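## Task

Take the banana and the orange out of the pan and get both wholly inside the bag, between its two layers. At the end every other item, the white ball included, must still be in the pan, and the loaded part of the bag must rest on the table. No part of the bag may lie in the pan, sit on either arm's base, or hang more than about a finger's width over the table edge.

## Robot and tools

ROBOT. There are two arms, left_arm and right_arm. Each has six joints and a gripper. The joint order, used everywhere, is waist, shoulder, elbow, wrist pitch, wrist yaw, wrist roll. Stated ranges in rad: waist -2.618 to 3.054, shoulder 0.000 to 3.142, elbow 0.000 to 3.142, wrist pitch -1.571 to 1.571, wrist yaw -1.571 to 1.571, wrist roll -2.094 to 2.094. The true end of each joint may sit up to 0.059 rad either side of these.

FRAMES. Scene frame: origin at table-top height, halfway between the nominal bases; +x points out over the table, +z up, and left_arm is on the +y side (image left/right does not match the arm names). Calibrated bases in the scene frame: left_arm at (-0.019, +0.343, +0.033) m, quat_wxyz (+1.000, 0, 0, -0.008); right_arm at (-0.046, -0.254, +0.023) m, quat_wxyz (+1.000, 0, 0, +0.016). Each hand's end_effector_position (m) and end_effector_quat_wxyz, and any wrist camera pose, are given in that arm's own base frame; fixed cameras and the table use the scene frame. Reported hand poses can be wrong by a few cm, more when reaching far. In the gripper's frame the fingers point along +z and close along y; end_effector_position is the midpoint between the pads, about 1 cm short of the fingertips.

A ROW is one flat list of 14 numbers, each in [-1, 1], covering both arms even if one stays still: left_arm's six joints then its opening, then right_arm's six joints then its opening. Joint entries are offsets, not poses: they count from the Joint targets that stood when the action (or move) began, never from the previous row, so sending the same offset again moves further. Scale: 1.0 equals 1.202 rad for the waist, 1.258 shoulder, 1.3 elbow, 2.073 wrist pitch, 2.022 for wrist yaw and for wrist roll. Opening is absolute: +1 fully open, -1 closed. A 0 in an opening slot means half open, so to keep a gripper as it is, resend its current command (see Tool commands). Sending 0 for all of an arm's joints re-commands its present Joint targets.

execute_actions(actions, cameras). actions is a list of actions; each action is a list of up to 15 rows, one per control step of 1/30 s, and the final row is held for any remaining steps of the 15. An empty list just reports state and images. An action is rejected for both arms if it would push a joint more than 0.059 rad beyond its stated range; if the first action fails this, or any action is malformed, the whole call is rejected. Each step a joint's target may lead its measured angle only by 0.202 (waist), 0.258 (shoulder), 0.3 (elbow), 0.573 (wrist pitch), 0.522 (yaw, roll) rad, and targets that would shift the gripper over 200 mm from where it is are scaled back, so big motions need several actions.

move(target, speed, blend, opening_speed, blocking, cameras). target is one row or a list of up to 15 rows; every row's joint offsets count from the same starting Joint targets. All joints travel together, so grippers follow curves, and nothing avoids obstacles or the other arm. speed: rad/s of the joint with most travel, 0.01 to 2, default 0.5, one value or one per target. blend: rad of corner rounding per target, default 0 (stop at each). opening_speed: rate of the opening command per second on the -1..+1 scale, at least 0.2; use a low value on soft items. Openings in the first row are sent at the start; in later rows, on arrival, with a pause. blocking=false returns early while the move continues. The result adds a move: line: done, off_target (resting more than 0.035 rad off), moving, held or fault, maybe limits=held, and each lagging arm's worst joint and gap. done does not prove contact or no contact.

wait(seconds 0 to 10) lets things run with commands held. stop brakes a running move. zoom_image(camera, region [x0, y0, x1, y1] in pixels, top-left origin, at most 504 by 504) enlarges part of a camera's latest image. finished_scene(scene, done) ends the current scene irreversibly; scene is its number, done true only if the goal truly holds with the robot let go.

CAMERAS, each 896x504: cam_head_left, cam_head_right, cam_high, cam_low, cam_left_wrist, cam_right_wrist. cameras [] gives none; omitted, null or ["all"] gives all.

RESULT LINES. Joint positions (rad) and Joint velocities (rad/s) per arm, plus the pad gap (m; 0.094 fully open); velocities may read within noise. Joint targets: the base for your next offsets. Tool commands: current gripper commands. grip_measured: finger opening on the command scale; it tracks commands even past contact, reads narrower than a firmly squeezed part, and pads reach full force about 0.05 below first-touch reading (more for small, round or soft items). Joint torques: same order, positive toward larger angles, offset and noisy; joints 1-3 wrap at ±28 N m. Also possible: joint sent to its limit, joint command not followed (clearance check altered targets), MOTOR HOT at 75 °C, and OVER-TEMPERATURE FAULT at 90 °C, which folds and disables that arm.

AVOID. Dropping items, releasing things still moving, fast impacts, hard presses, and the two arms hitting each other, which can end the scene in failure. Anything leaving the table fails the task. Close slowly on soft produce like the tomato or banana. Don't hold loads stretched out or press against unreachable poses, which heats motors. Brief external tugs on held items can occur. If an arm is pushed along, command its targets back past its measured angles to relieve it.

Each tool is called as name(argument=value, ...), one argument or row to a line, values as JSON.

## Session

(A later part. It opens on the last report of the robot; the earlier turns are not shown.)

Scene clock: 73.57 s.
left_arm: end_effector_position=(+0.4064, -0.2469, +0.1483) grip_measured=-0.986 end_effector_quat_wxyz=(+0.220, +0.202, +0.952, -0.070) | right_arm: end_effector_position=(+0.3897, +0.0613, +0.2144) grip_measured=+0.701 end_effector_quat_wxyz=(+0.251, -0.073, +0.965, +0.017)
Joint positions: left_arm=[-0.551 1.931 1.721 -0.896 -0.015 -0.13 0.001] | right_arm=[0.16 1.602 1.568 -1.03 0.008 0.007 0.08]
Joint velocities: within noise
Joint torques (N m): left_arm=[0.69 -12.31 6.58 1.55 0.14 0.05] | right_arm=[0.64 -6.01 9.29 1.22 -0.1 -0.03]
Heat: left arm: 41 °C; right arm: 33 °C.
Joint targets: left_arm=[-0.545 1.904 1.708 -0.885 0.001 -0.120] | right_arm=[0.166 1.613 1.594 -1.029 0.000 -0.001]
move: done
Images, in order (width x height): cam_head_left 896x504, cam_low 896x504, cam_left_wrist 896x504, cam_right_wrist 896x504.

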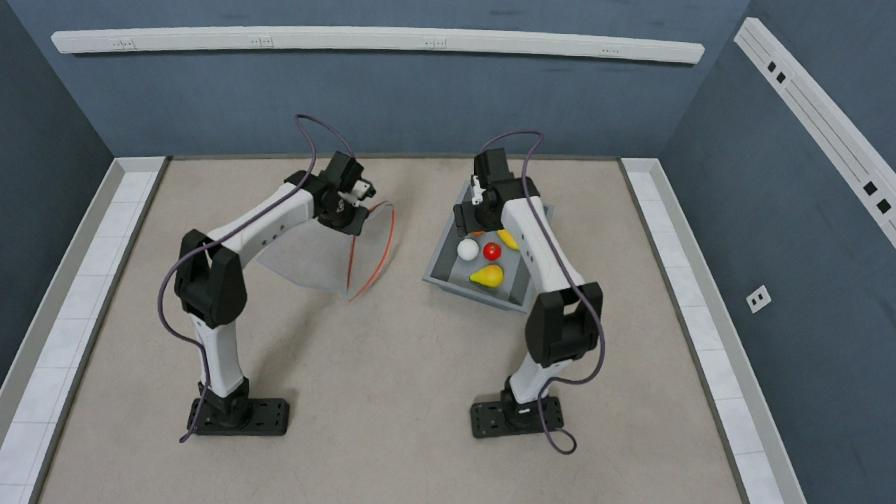

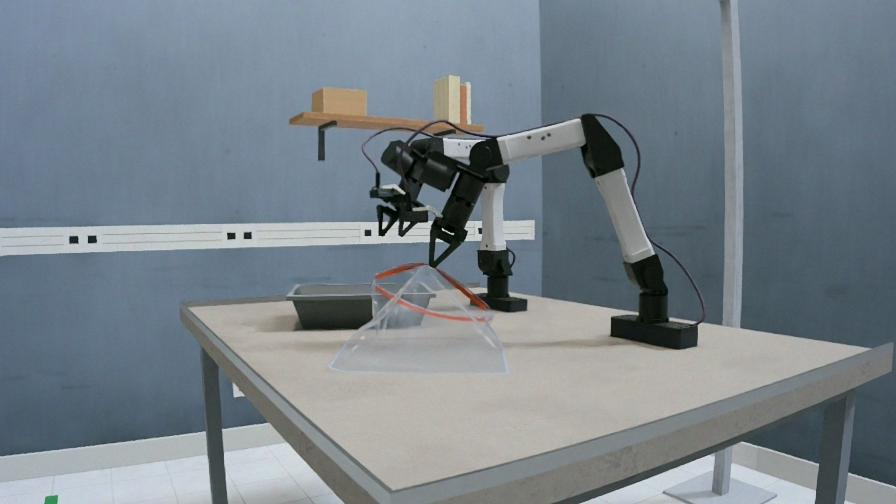

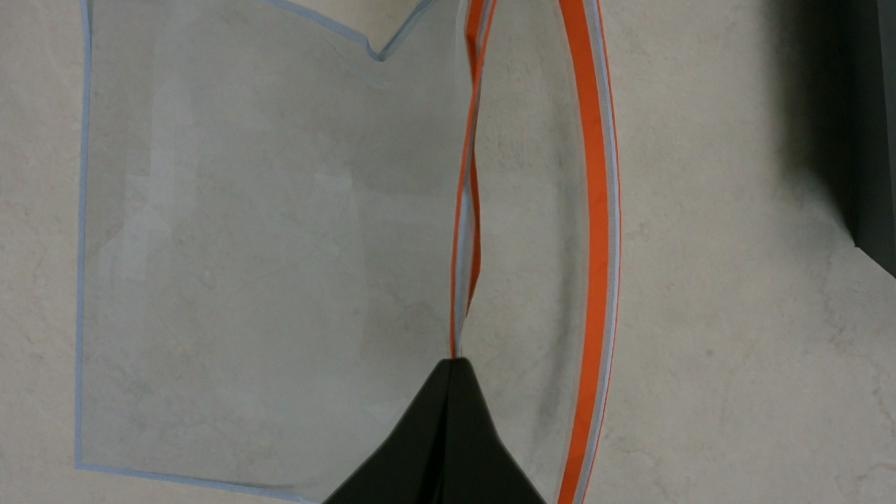

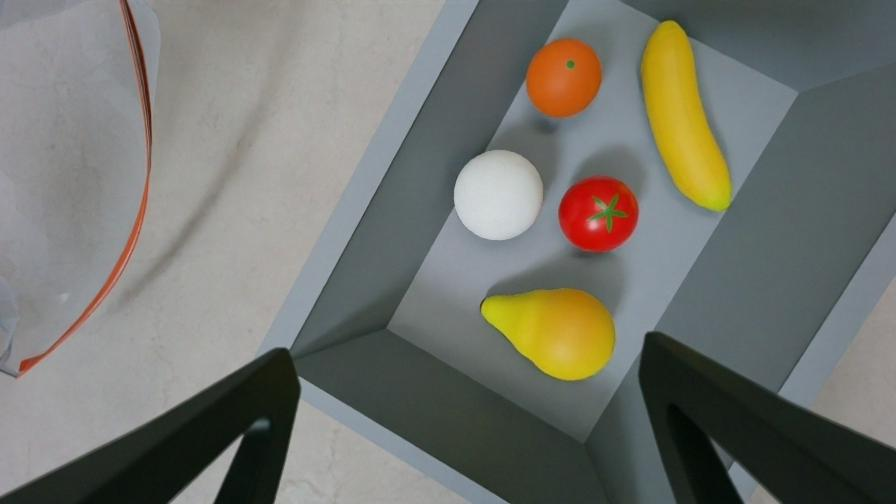

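execute_actions(
  actions=[],
  cameras=["cam_head_left", "cam_low", "cam_left_wrist", "cam_right_wrist"],
)

Scene clock: 74.53 s.
left_arm: end_effector_position=(+0.4066, -0.2470, +0.1484) grip_measured=-0.986 end_effector_quat_wxyz=(+0.220, +0.202, +0.952, -0.070) | right_arm: end_effector_position=(+0.3897, +0.0613, +0.2144) grip_measured=+0.701 end_effector_quat_wxyz=(+0.251, -0.073, +0.965, +0.017)
Joint positions: left_arm=[-0.551 1.931 1.721 -0.895 -0.015 -0.13 0.001] | right_arm=[0.16 1.602 1.568 -1.03 0.008 0.007 0.08]
Joint velocities: within noise
Joint torques (N m): left_arm=[0.69 -12.34 6.61 1.53 0.15 0.04] | right_arm=[0.65 -6 9.31 1.22 -0.11 -0.03]
Heat: left arm: 41 °C; right arm: 33 °C.
Joint targets: left_arm=[-0.545 1.904 1.708 -0.885 0.001 -0.120] | right_arm=[0.166 1.613 1.594 -1.029 0.000 -0.001]
Tool commands: left_gripper/opening=-1.0 right_gripper/opening=+0.7
Images, in order (width x height): cam_head_left 896x504, cam_low 896x504, cam_left_wrist 896x504, cam_right_wrist 896x504.

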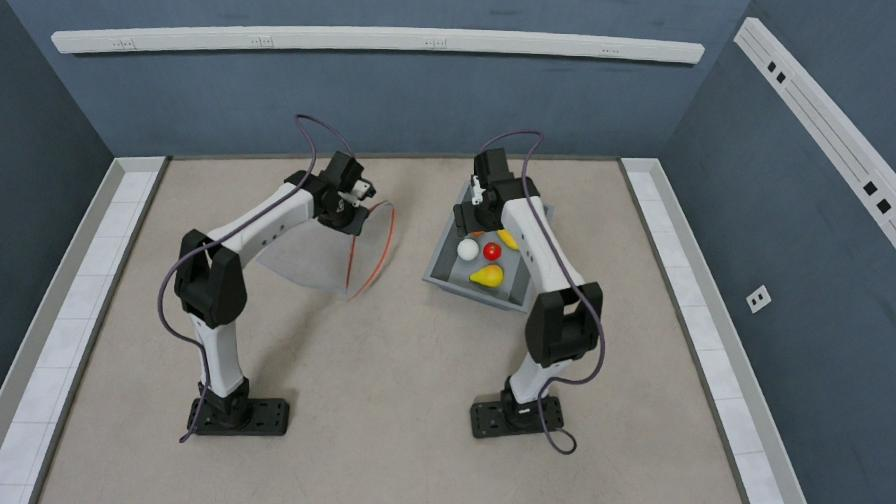

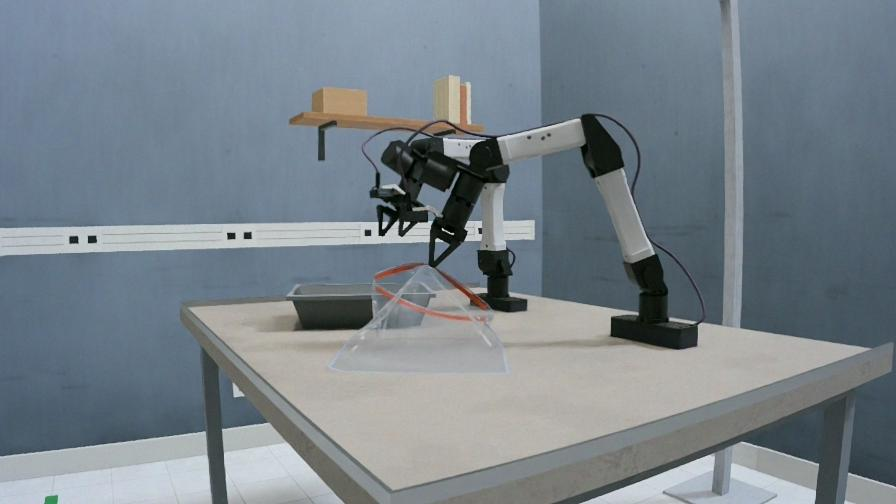

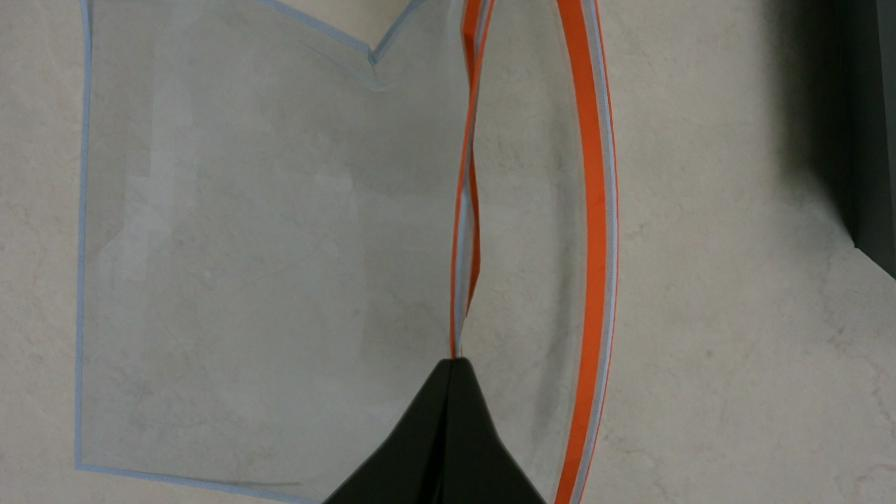

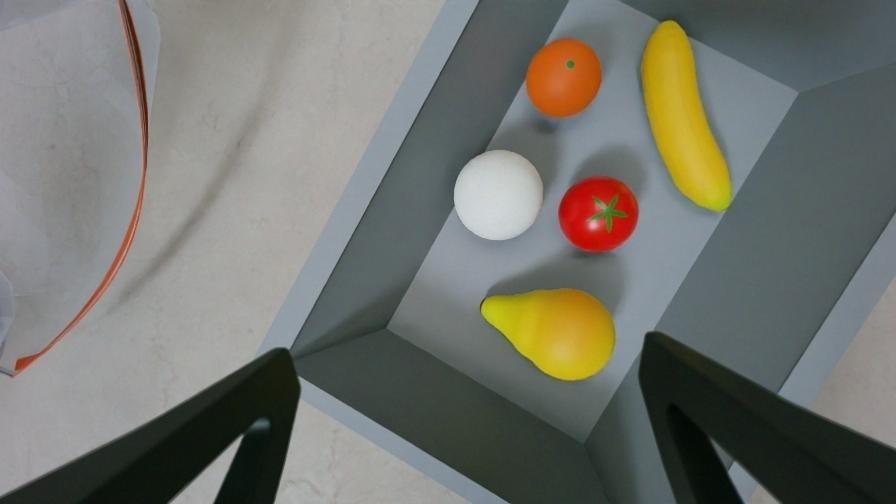

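zoom_image(
  camera="cam_low",
  region=[320, 240, 560, 400],
)

zoom_image(
  camera="cam_head_left",
  region=[240, 150, 460, 330],
)

Scaled by 2.100 from the camera's 896x504 image, which has a finer 1280x720 frame.

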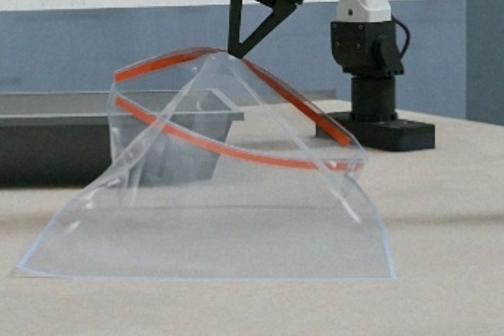

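Scaled by 2.291 from the camera's 896x504 image, which has a finer 1280x720 frame.

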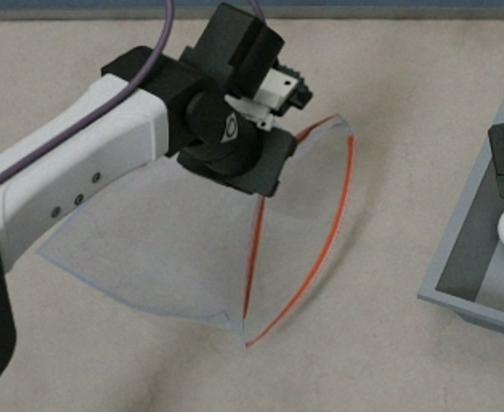

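move(
  target=[0,0.006,0.085,-0.047,0,0,-1,-0.269,0.545,0.57,-0.08,0,-0.3155,0.5],
  cameras=["cam_right_wrist","cam_left_wrist","cam_low"],
)

Scene clock: 81.60 s.
left_arm: end_effector_position=(+0.4051, -0.2462, +0.1667) grip_measured=-0.986 end_effector_quat_wxyz=(+0.219, +0.202, +0.952, -0.070) | right_arm: end_effector_position=(+0.5256, -0.0848, +0.1498) grip_measured=+0.501 end_effector_quat_wxyz=(+0.180, -0.229, +0.953, -0.078)
Joint positions: left_arm=[-0.551 1.931 1.795 -0.97 -0.015 -0.13 0.001] | right_arm=[-0.158 2.289 2.308 -1.194 0.007 -0.631 0.071]
Joint velocities: within noise
Joint torques (N m): left_arm=[0.7 -11.7 10.18 1.29 0.15 0.05] | right_arm=[0.02 -11.51 9.2 1.03 -0.11 0.02]
Heat: left arm: 43 °C; right arm: 33 °C.
Joint targets: left_arm=[-0.545 1.912 1.818 -0.982 0.001 -0.120] | right_arm=[-0.157 2.298 2.335 -1.195 0.000 -0.638]
move: done
Images, in order (width x height): cam_low 896x504, cam_left_wrist 896x504, cam_right_wrist 896x504.

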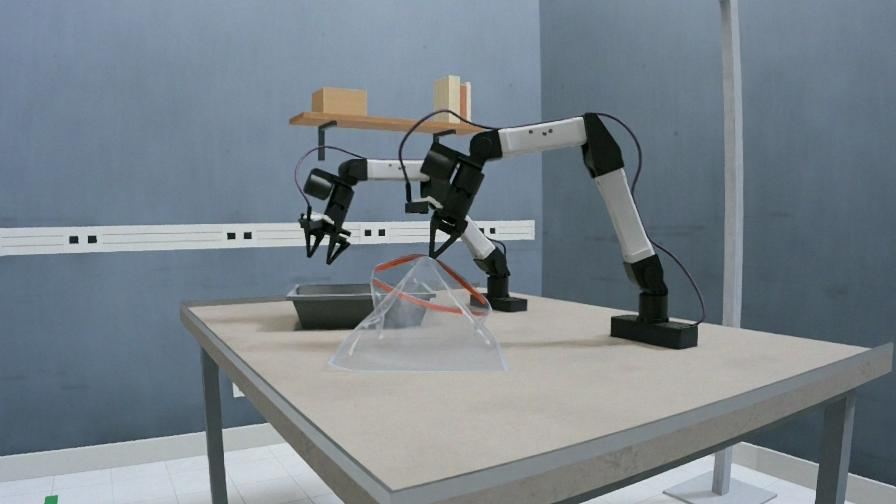

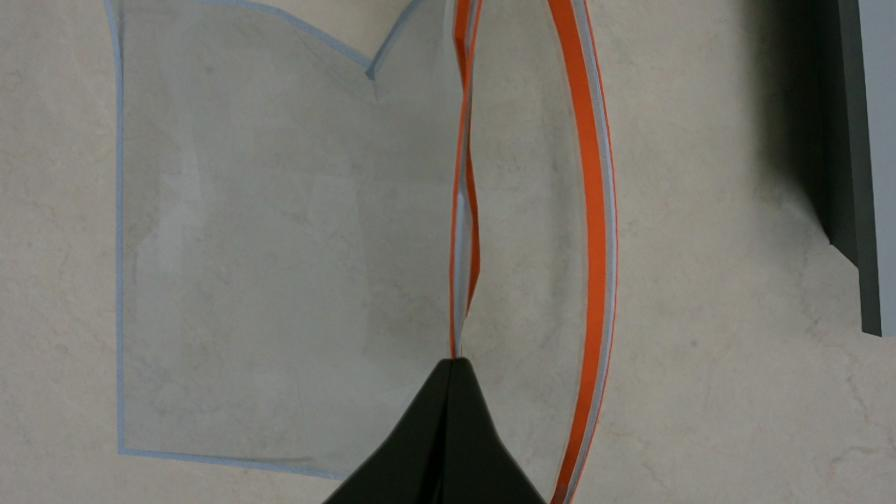

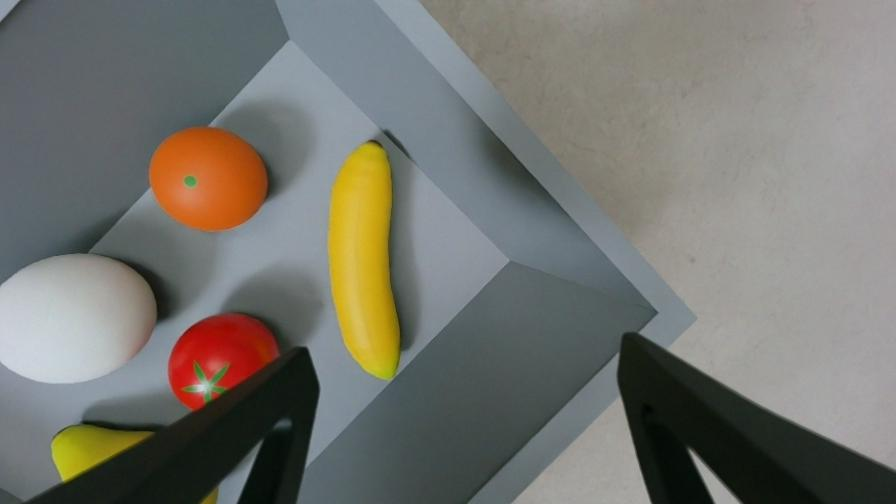

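move(
  target=[0,0,0,0,0,0,-1,0,-0.038,-0.481,0.265,0,0,0.5],
  cameras=["cam_right_wrist","cam_head_left","cam_high"],
)

Scene clock: 84.57 s.
left_arm: end_effector_position=(+0.4050, -0.2461, +0.1666) grip_measured=-0.986 end_effector_quat_wxyz=(+0.219, +0.202, +0.952, -0.070) | right_arm: end_effector_position=(+0.5083, -0.0823, +0.0039) grip_measured=+0.501 end_effector_quat_wxyz=(+0.158, -0.230, +0.958, -0.069)
Joint positions: left_arm=[-0.551 1.931 1.795 -0.971 -0.015 -0.13 0.001] | right_arm=[-0.159 2.279 1.72 -0.665 0.006 -0.632 0.071]
Joint velocities: within noise
Joint torques (N m): left_arm=[0.72 -11.7 10.15 1.31 0.15 0.04] | right_arm=[0.1 -14.54 5.5 1.12 -0.1 -0.01]
Heat: left arm: 43 °C; right arm: 34 °C.
Joint targets: left_arm=[-0.545 1.912 1.818 -0.982 0.001 -0.120] | right_arm=[-0.158 2.251 1.710 -0.646 0.000 -0.638]
move: done
Images, in order (width x height): cam_head_left 896x504, cam_high 896x504, cam_right_wrist 896x504.

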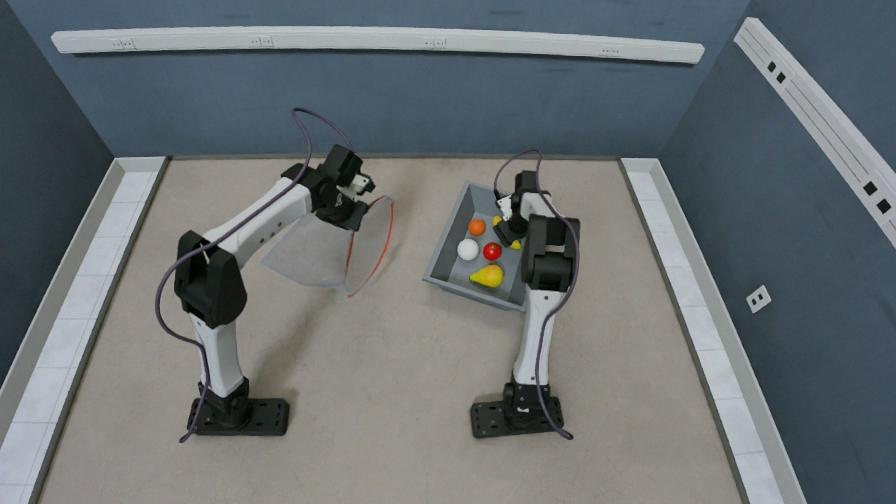

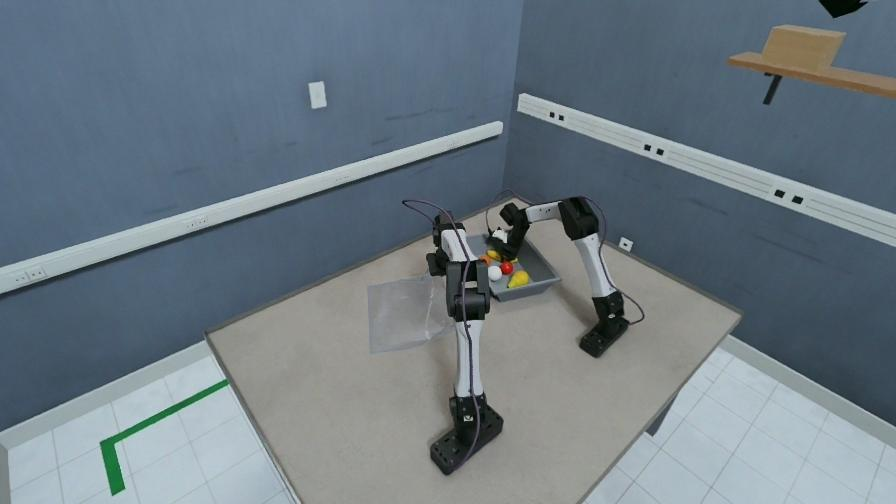

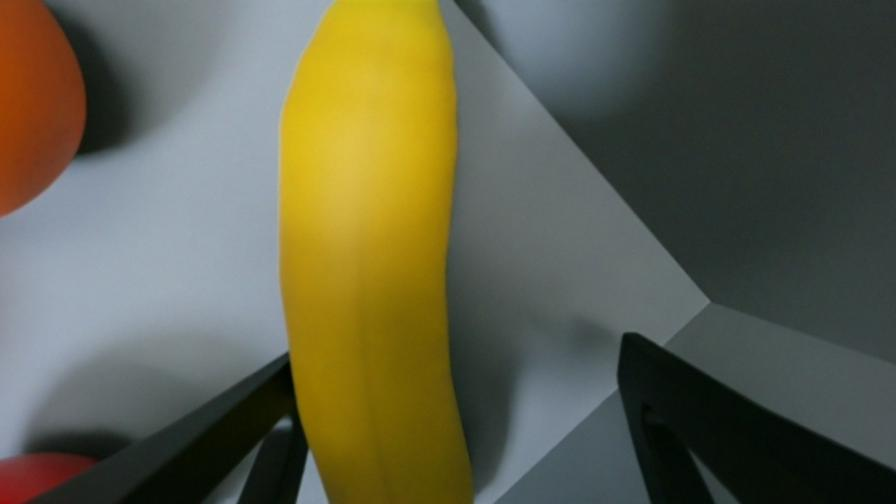

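move(
  target=[
    [0,0,0,0,0,0,-1,0.025,0,0,0,0,0,0.5],
    [0,0,0,0,0,0,-1,0.025,0,0,0,0,0,-0.4],
  ],
  opening_speed=0.4,
  cameras=["cam_right_wrist","cam_head_right"],
)

Scene clock: 88.13 s.
left_arm: end_effector_position=(+0.4050, -0.2461, +0.1666) grip_measured=-0.986 end_effector_quat_wxyz=(+0.219, +0.202, +0.952, -0.070) | right_arm: end_effector_position=(+0.5107, -0.0695, +0.0027) grip_measured=-0.392 end_effector_quat_wxyz=(+0.161, -0.242, +0.954, -0.067)
Joint positions: left_arm=[-0.551 1.931 1.795 -0.971 -0.015 -0.13 0.001] | right_arm=[-0.134 2.279 1.714 -0.654 0.004 -0.632 0.029]
Joint velocities: within noise
Joint torques (N m): left_arm=[0.64 -11.7 10.18 1.3 0.14 0.05] | right_arm=[0.65 -14.56 6.08 1.03 -0.1 -0.01]
Heat: left arm: 44 °C; right arm: 36 °C.
Joint targets: left_arm=[-0.545 1.912 1.818 -0.982 0.001 -0.120] | right_arm=[-0.127 2.251 1.710 -0.646 0.000 -0.638]
move: done
Images, in order (width x height): cam_head_right 896x504, cam_right_wrist 896x504.

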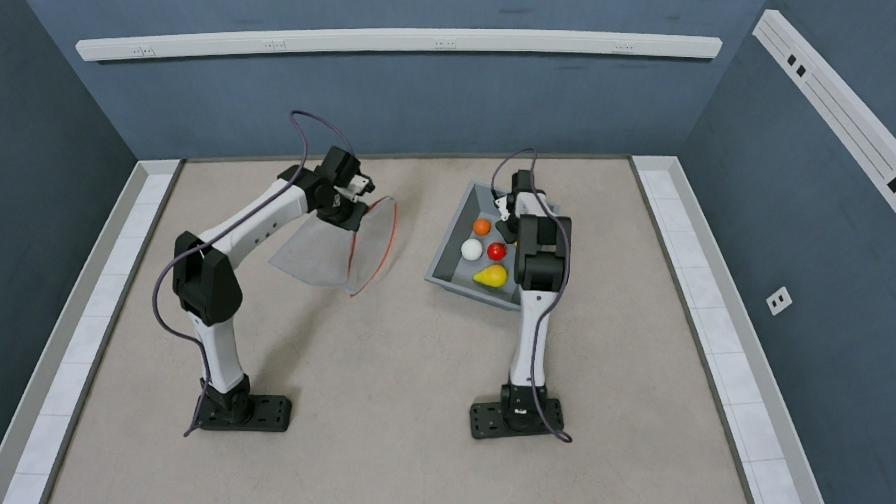

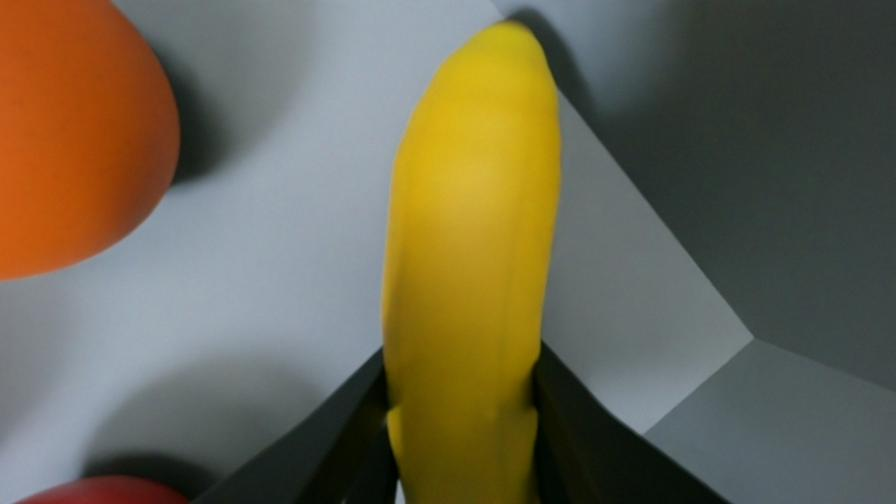

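move(
  target=[
    [0,0,0,0,0,0,-1,0,0,0,0,0,0,-0.5],
    [0,0,0,0,0,0,-1,0,0.031,0.469,-0.265,0,0,-0.5],
    [0,0,0,0,0,0,-1,0,-0.215,0.2615,-0.262,0,0,-0.5],
    [0,0,0,0,0,0,-1,0.3137,-0.584,-0.264,-0.075,0,0.068,-0.5],
  ],
  blend=[0,0.1,0.1,0],
  speed=0.6,
  cameras=["cam_right_wrist","cam_head_left","cam_low"],
)

Scene clock: 93.70 s.
left_arm: end_effector_position=(+0.4050, -0.2461, +0.1666) grip_measured=-0.986 end_effector_quat_wxyz=(+0.219, +0.202, +0.952, -0.070) | right_arm: end_effector_position=(+0.3872, +0.0964, +0.1860) grip_measured=-0.450 end_effector_quat_wxyz=(+0.279, -0.353, +0.892, -0.039)
Joint positions: left_arm=[-0.551 1.931 1.795 -0.971 -0.015 -0.13 0.001] | right_arm=[0.246 1.549 1.371 -0.821 0.004 -0.509 0.026]
Joint velocities: left_arm=[-0.007 0.007 -0.002 0.051 -0.022 -0.168 0] | right_arm=[within noise]
Joint torques (N m): left_arm=[0.68 -11.69 10.18 1.3 0.14 0.05] | right_arm=[0.43 -9.65 6.72 1.49 -0.08 0.14]
Heat: left arm: 45 °C; right arm: 37 °C.
Joint targets: left_arm=[-0.545 1.912 1.818 -0.982 0.001 -0.120] | right_arm=[0.250 1.516 1.367 -0.801 0.000 -0.501]
move: done
Images, in order (width x height): cam_head_left 896x504, cam_low 896x504, cam_right_wrist 896x504.

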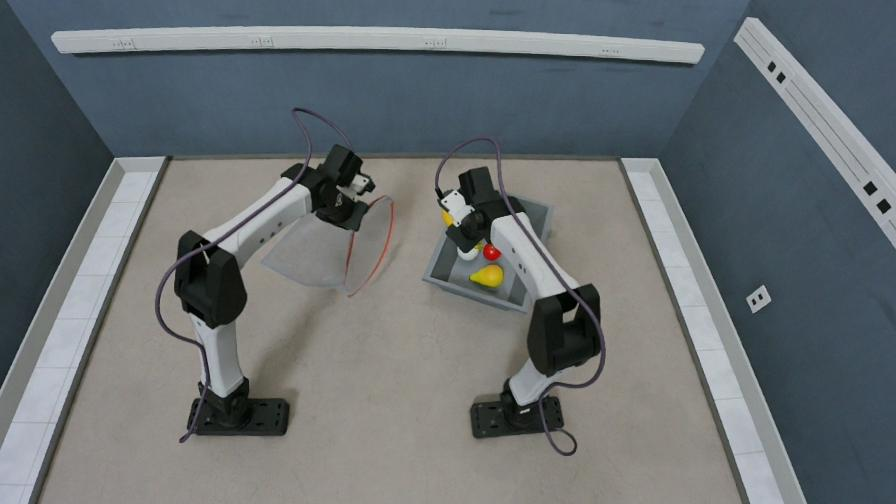

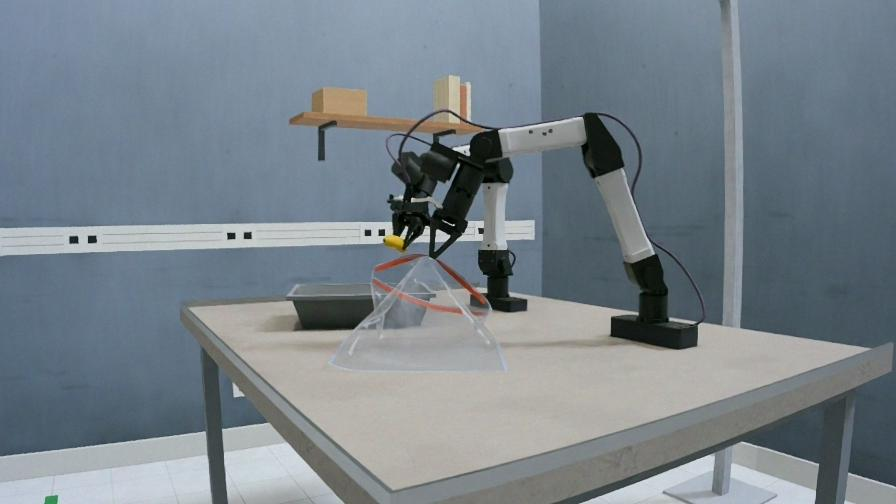

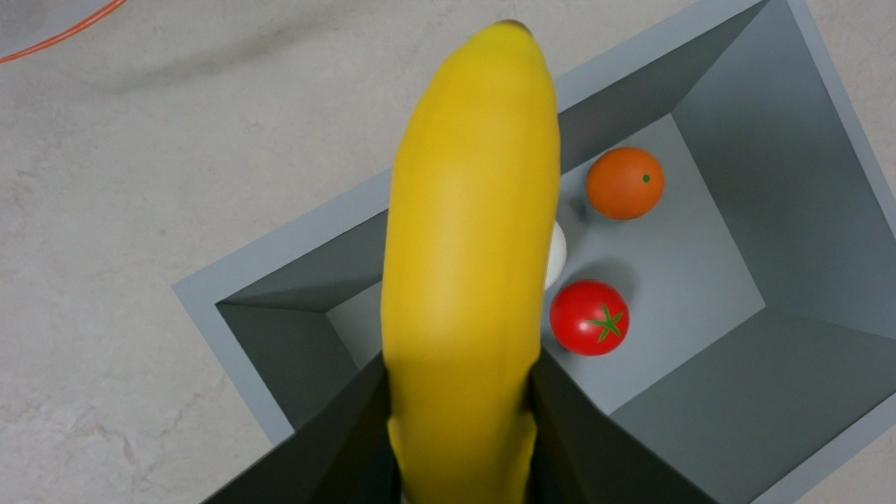

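move(
  target=[0,0,0,0,0,0,-1,0.208,-0.184,-0.171,0.0425,0,0,-0.5],
  speed=0.5,
  cameras=["cam_right_wrist","cam_head_left","cam_low","cam_left_wrist"],
)

Scene clock: 95.40 s.
left_arm: end_effector_position=(+0.4050, -0.2461, +0.1666) grip_measured=-0.986 end_effector_quat_wxyz=(+0.219, +0.202, +0.952, -0.070) | right_arm: end_effector_position=(+0.3141, +0.1689, +0.1972) grip_measured=-0.450 end_effector_quat_wxyz=(+0.332, -0.453, +0.827, -0.004)
Joint positions: left_arm=[-0.551 1.931 1.795 -0.971 -0.015 -0.13 0.001] | right_arm=[0.495 1.307 1.148 -0.734 0.003 -0.508 0.026]
Joint velocities: within noise
Joint torques (N m): left_arm=[0.72 -11.67 10.17 1.3 0.14 0.05] | right_arm=[0.5 -6.71 6.89 1.65 -0.08 0.14]
Heat: left arm: 45 °C; right arm: 37 °C.
Joint targets: left_arm=[-0.545 1.912 1.818 -0.982 0.001 -0.120] | right_arm=[0.500 1.284 1.145 -0.713 0.000 -0.501]
move: done
Images, in order (width x height): cam_head_left 896x504, cam_low 896x504, cam_left_wrist 896x504, cam_right_wrist 896x504.

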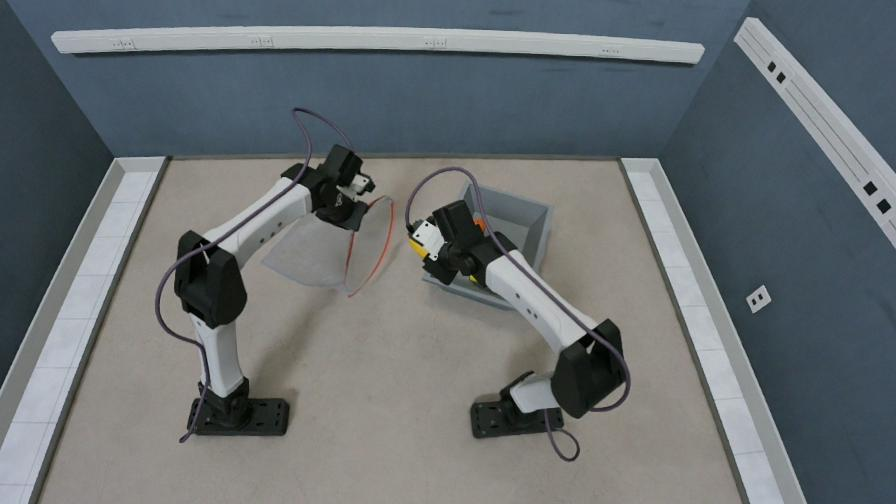

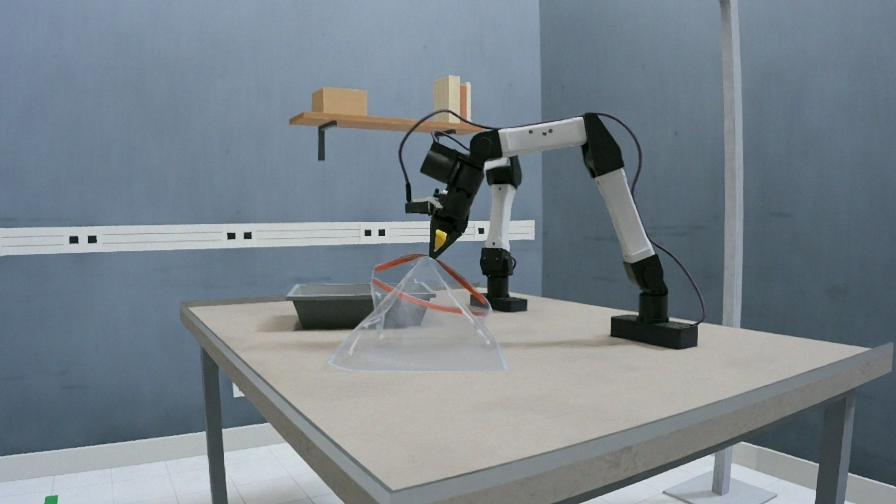

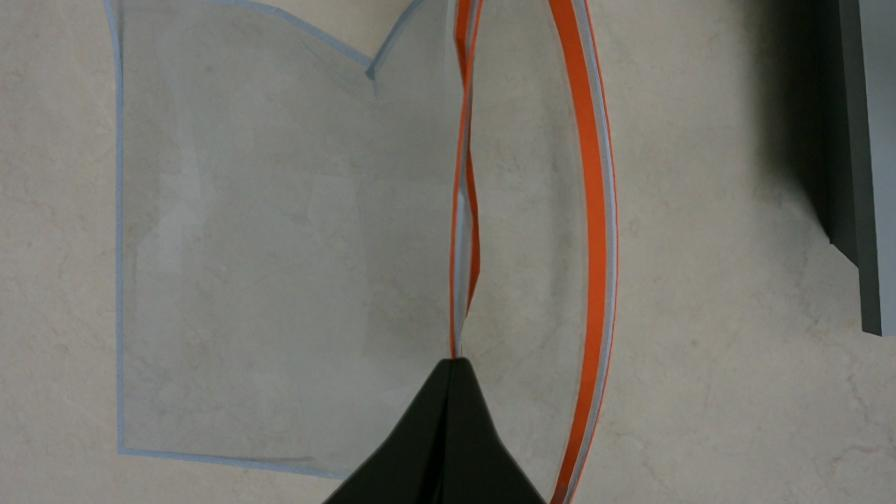

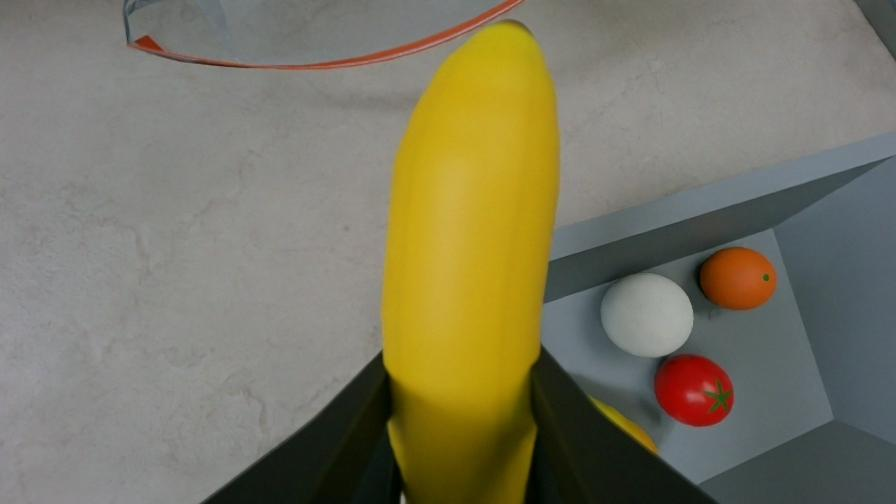

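move(
  target=[0,0,0,0,0,0,-1,-0.013,0.298,0.022,0.1765,0,0,-0.5],
  speed=0.4,
  cameras=["cam_right_wrist","cam_head_left","cam_low","cam_left_wrist"],
)

zoom_image(
  camera="cam_low",
  region=[320, 220, 560, 380],
)

Scene clock: 99.17 s.
left_arm: end_effector_position=(+0.4050, -0.2461, +0.1666) grip_measured=-0.986 end_effector_quat_wxyz=(+0.219, +0.202, +0.952, -0.070) | right_arm: end_effector_position=(+0.3905, +0.2090, +0.1211) grip_measured=-0.450 end_effector_quat_wxyz=(+0.340, -0.451, +0.825, -0.004)
Joint positions: left_arm=[-0.551 1.931 1.795 -0.971 -0.015 -0.13 0.001] | right_arm=[0.493 1.655 1.148 -0.369 0.003 -0.508 0.026]
Joint velocities: within noise
Joint torques (N m): left_arm=[0.68 -11.7 10.18 1.31 0.14 0.04] | right_arm=[-0.79 -7.24 9.48 1.7 -0.08 0.14]
Heat: left arm: 45 °C; right arm: 37 °C.
Joint targets: left_arm=[-0.545 1.912 1.818 -0.982 0.001 -0.120] | right_arm=[0.484 1.659 1.173 -0.347 0.000 -0.501]
move: done
Images, in order (width x height): cam_head_left 896x504, cam_low 896x504, cam_left_wrist 896x504, cam_right_wrist 896x504.

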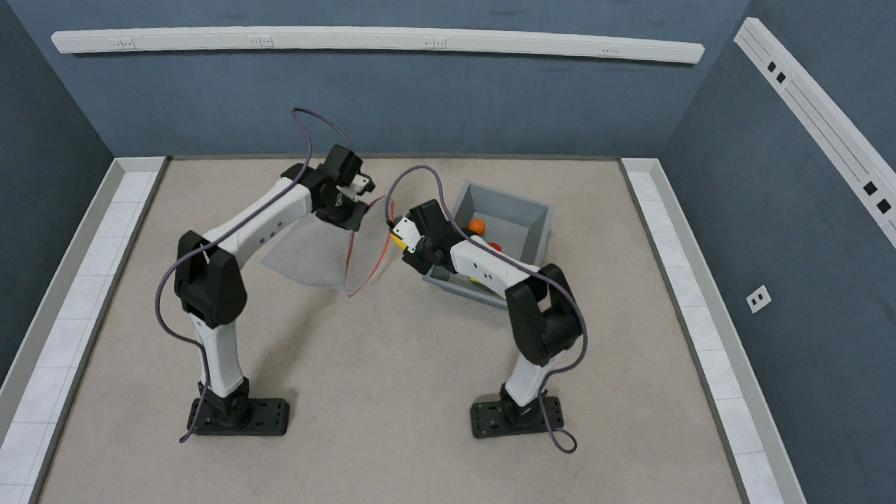

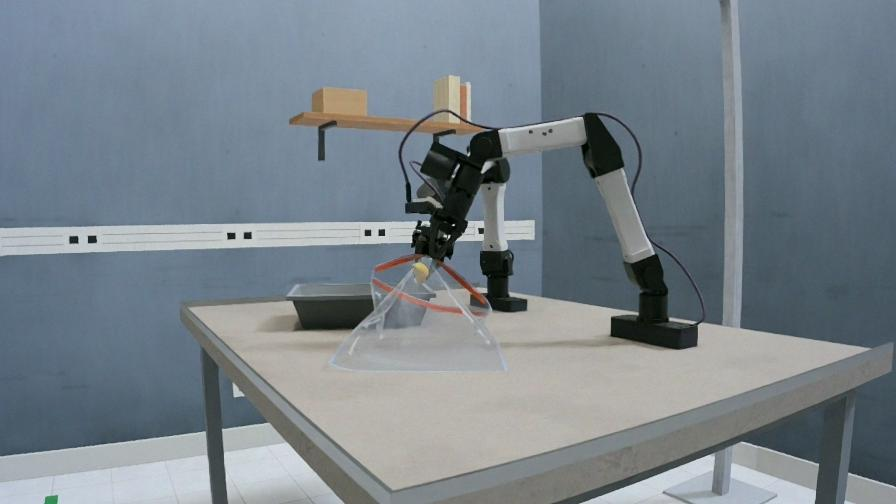

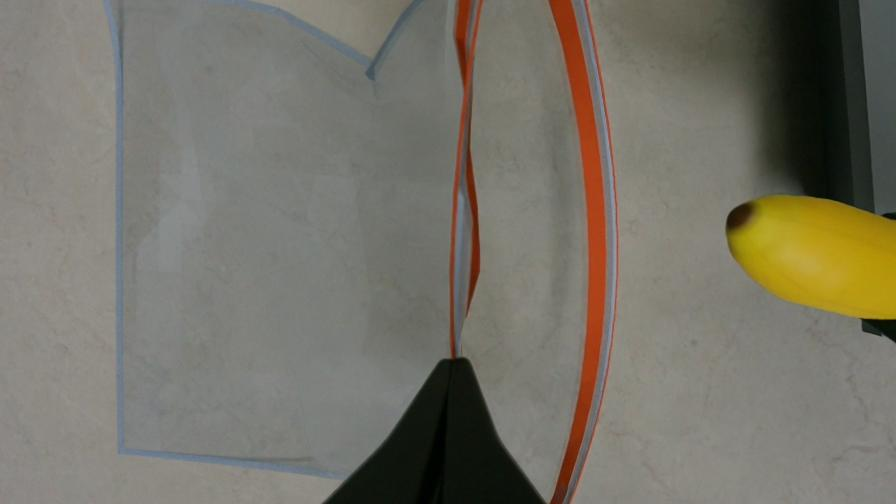

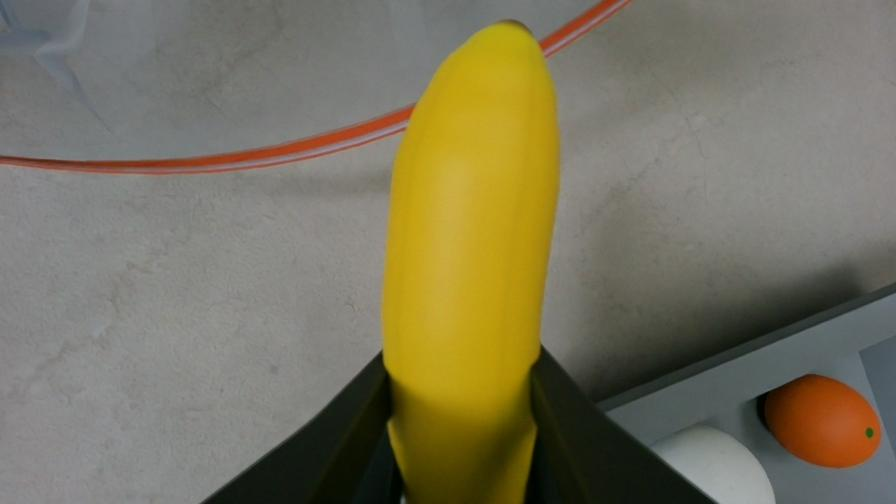

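Scaled by 2.100 from the camera's 896x504 image, which has a finer 1280x720 frame.

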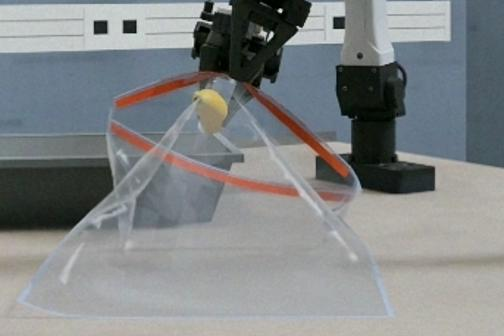

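move(
  target=[0,0,0,0,0,0,-1,0.04,0.184,0.1115,0.047,0,0,-0.5],
  speed=0.4,
  cameras=["cam_right_wrist","cam_low","cam_left_wrist"],
)

zoom_image(
  camera="cam_low",
  region=[320, 220, 560, 380],
)

Scene clock: 100.67 s.
left_arm: end_effector_position=(+0.4050, -0.2461, +0.1666) grip_measured=-0.986 end_effector_quat_wxyz=(+0.219, +0.202, +0.952, -0.070) | right_arm: end_effector_position=(+0.4292, +0.2494, +0.0893) grip_measured=-0.450 end_effector_quat_wxyz=(+0.344, -0.464, +0.816, +0.002)
Joint positions: left_arm=[-0.551 1.931 1.795 -0.971 -0.015 -0.13 0.001] | right_arm=[0.527 1.882 1.286 -0.271 0.003 -0.508 0.026]
Joint velocities: within noise
Joint torques (N m): left_arm=[0.69 -11.73 10.15 1.29 0.15 0.05] | right_arm=[0.49 -8.75 9.96 1.71 -0.08 0.14]
Heat: left arm: 45 °C; right arm: 37 °C.
Joint targets: left_arm=[-0.545 1.912 1.818 -0.982 0.001 -0.120] | right_arm=[0.532 1.891 1.318 -0.250 0.000 -0.501]
move: done
Images, in order (width x height): cam_low 896x504, cam_left_wrist 896x504, cam_right_wrist 896x504.

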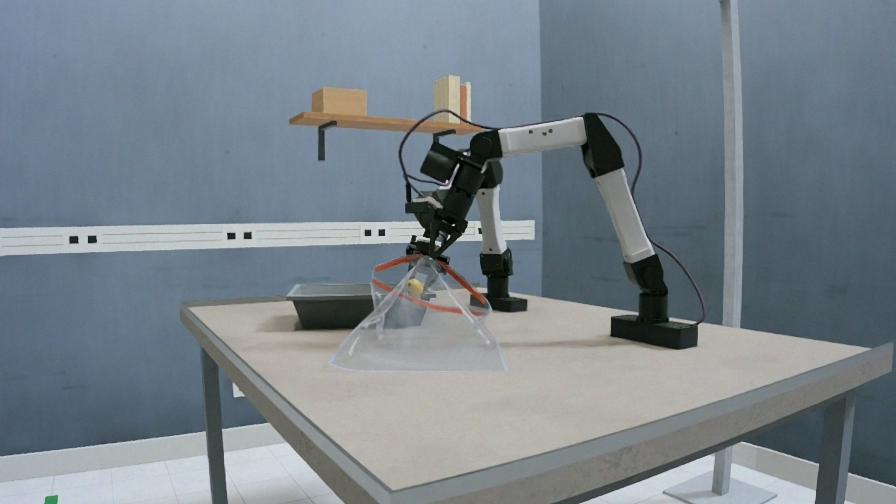

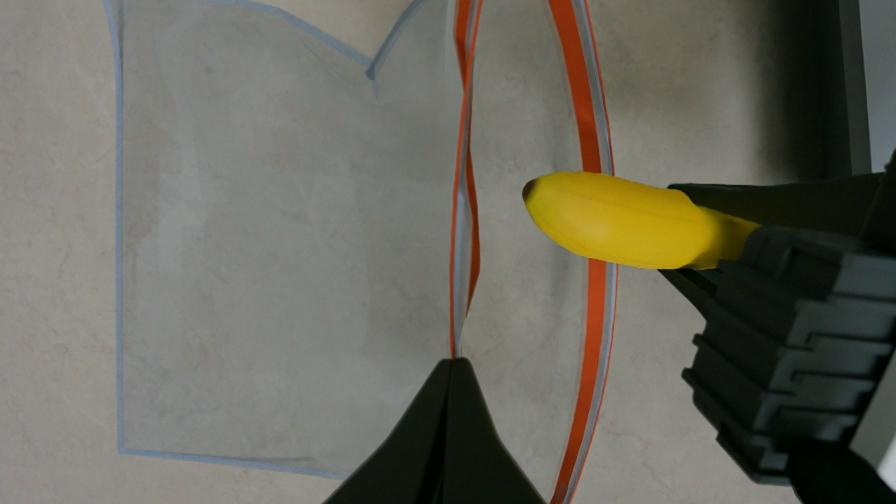

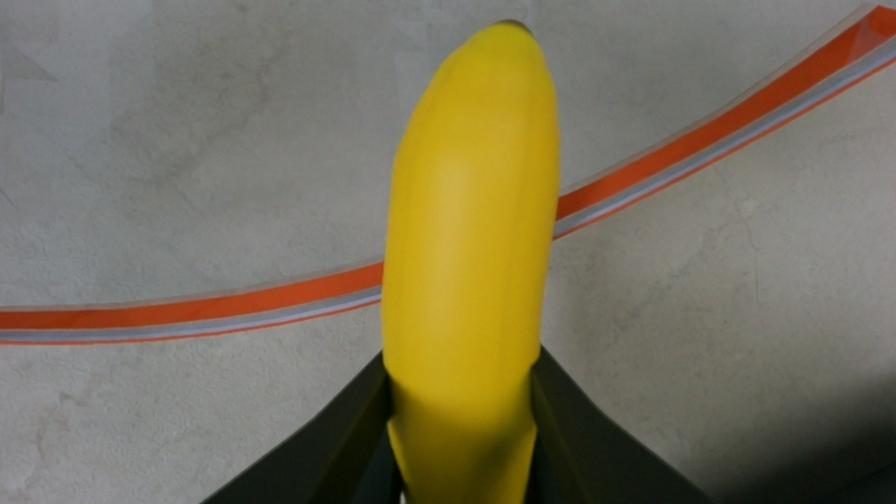

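Scaled by 2.100 from the camera's 896x504 image, which has a finer 1280x720 frame.

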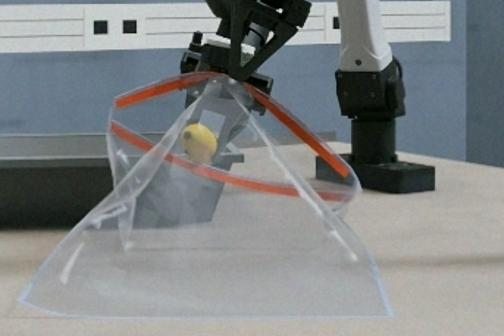

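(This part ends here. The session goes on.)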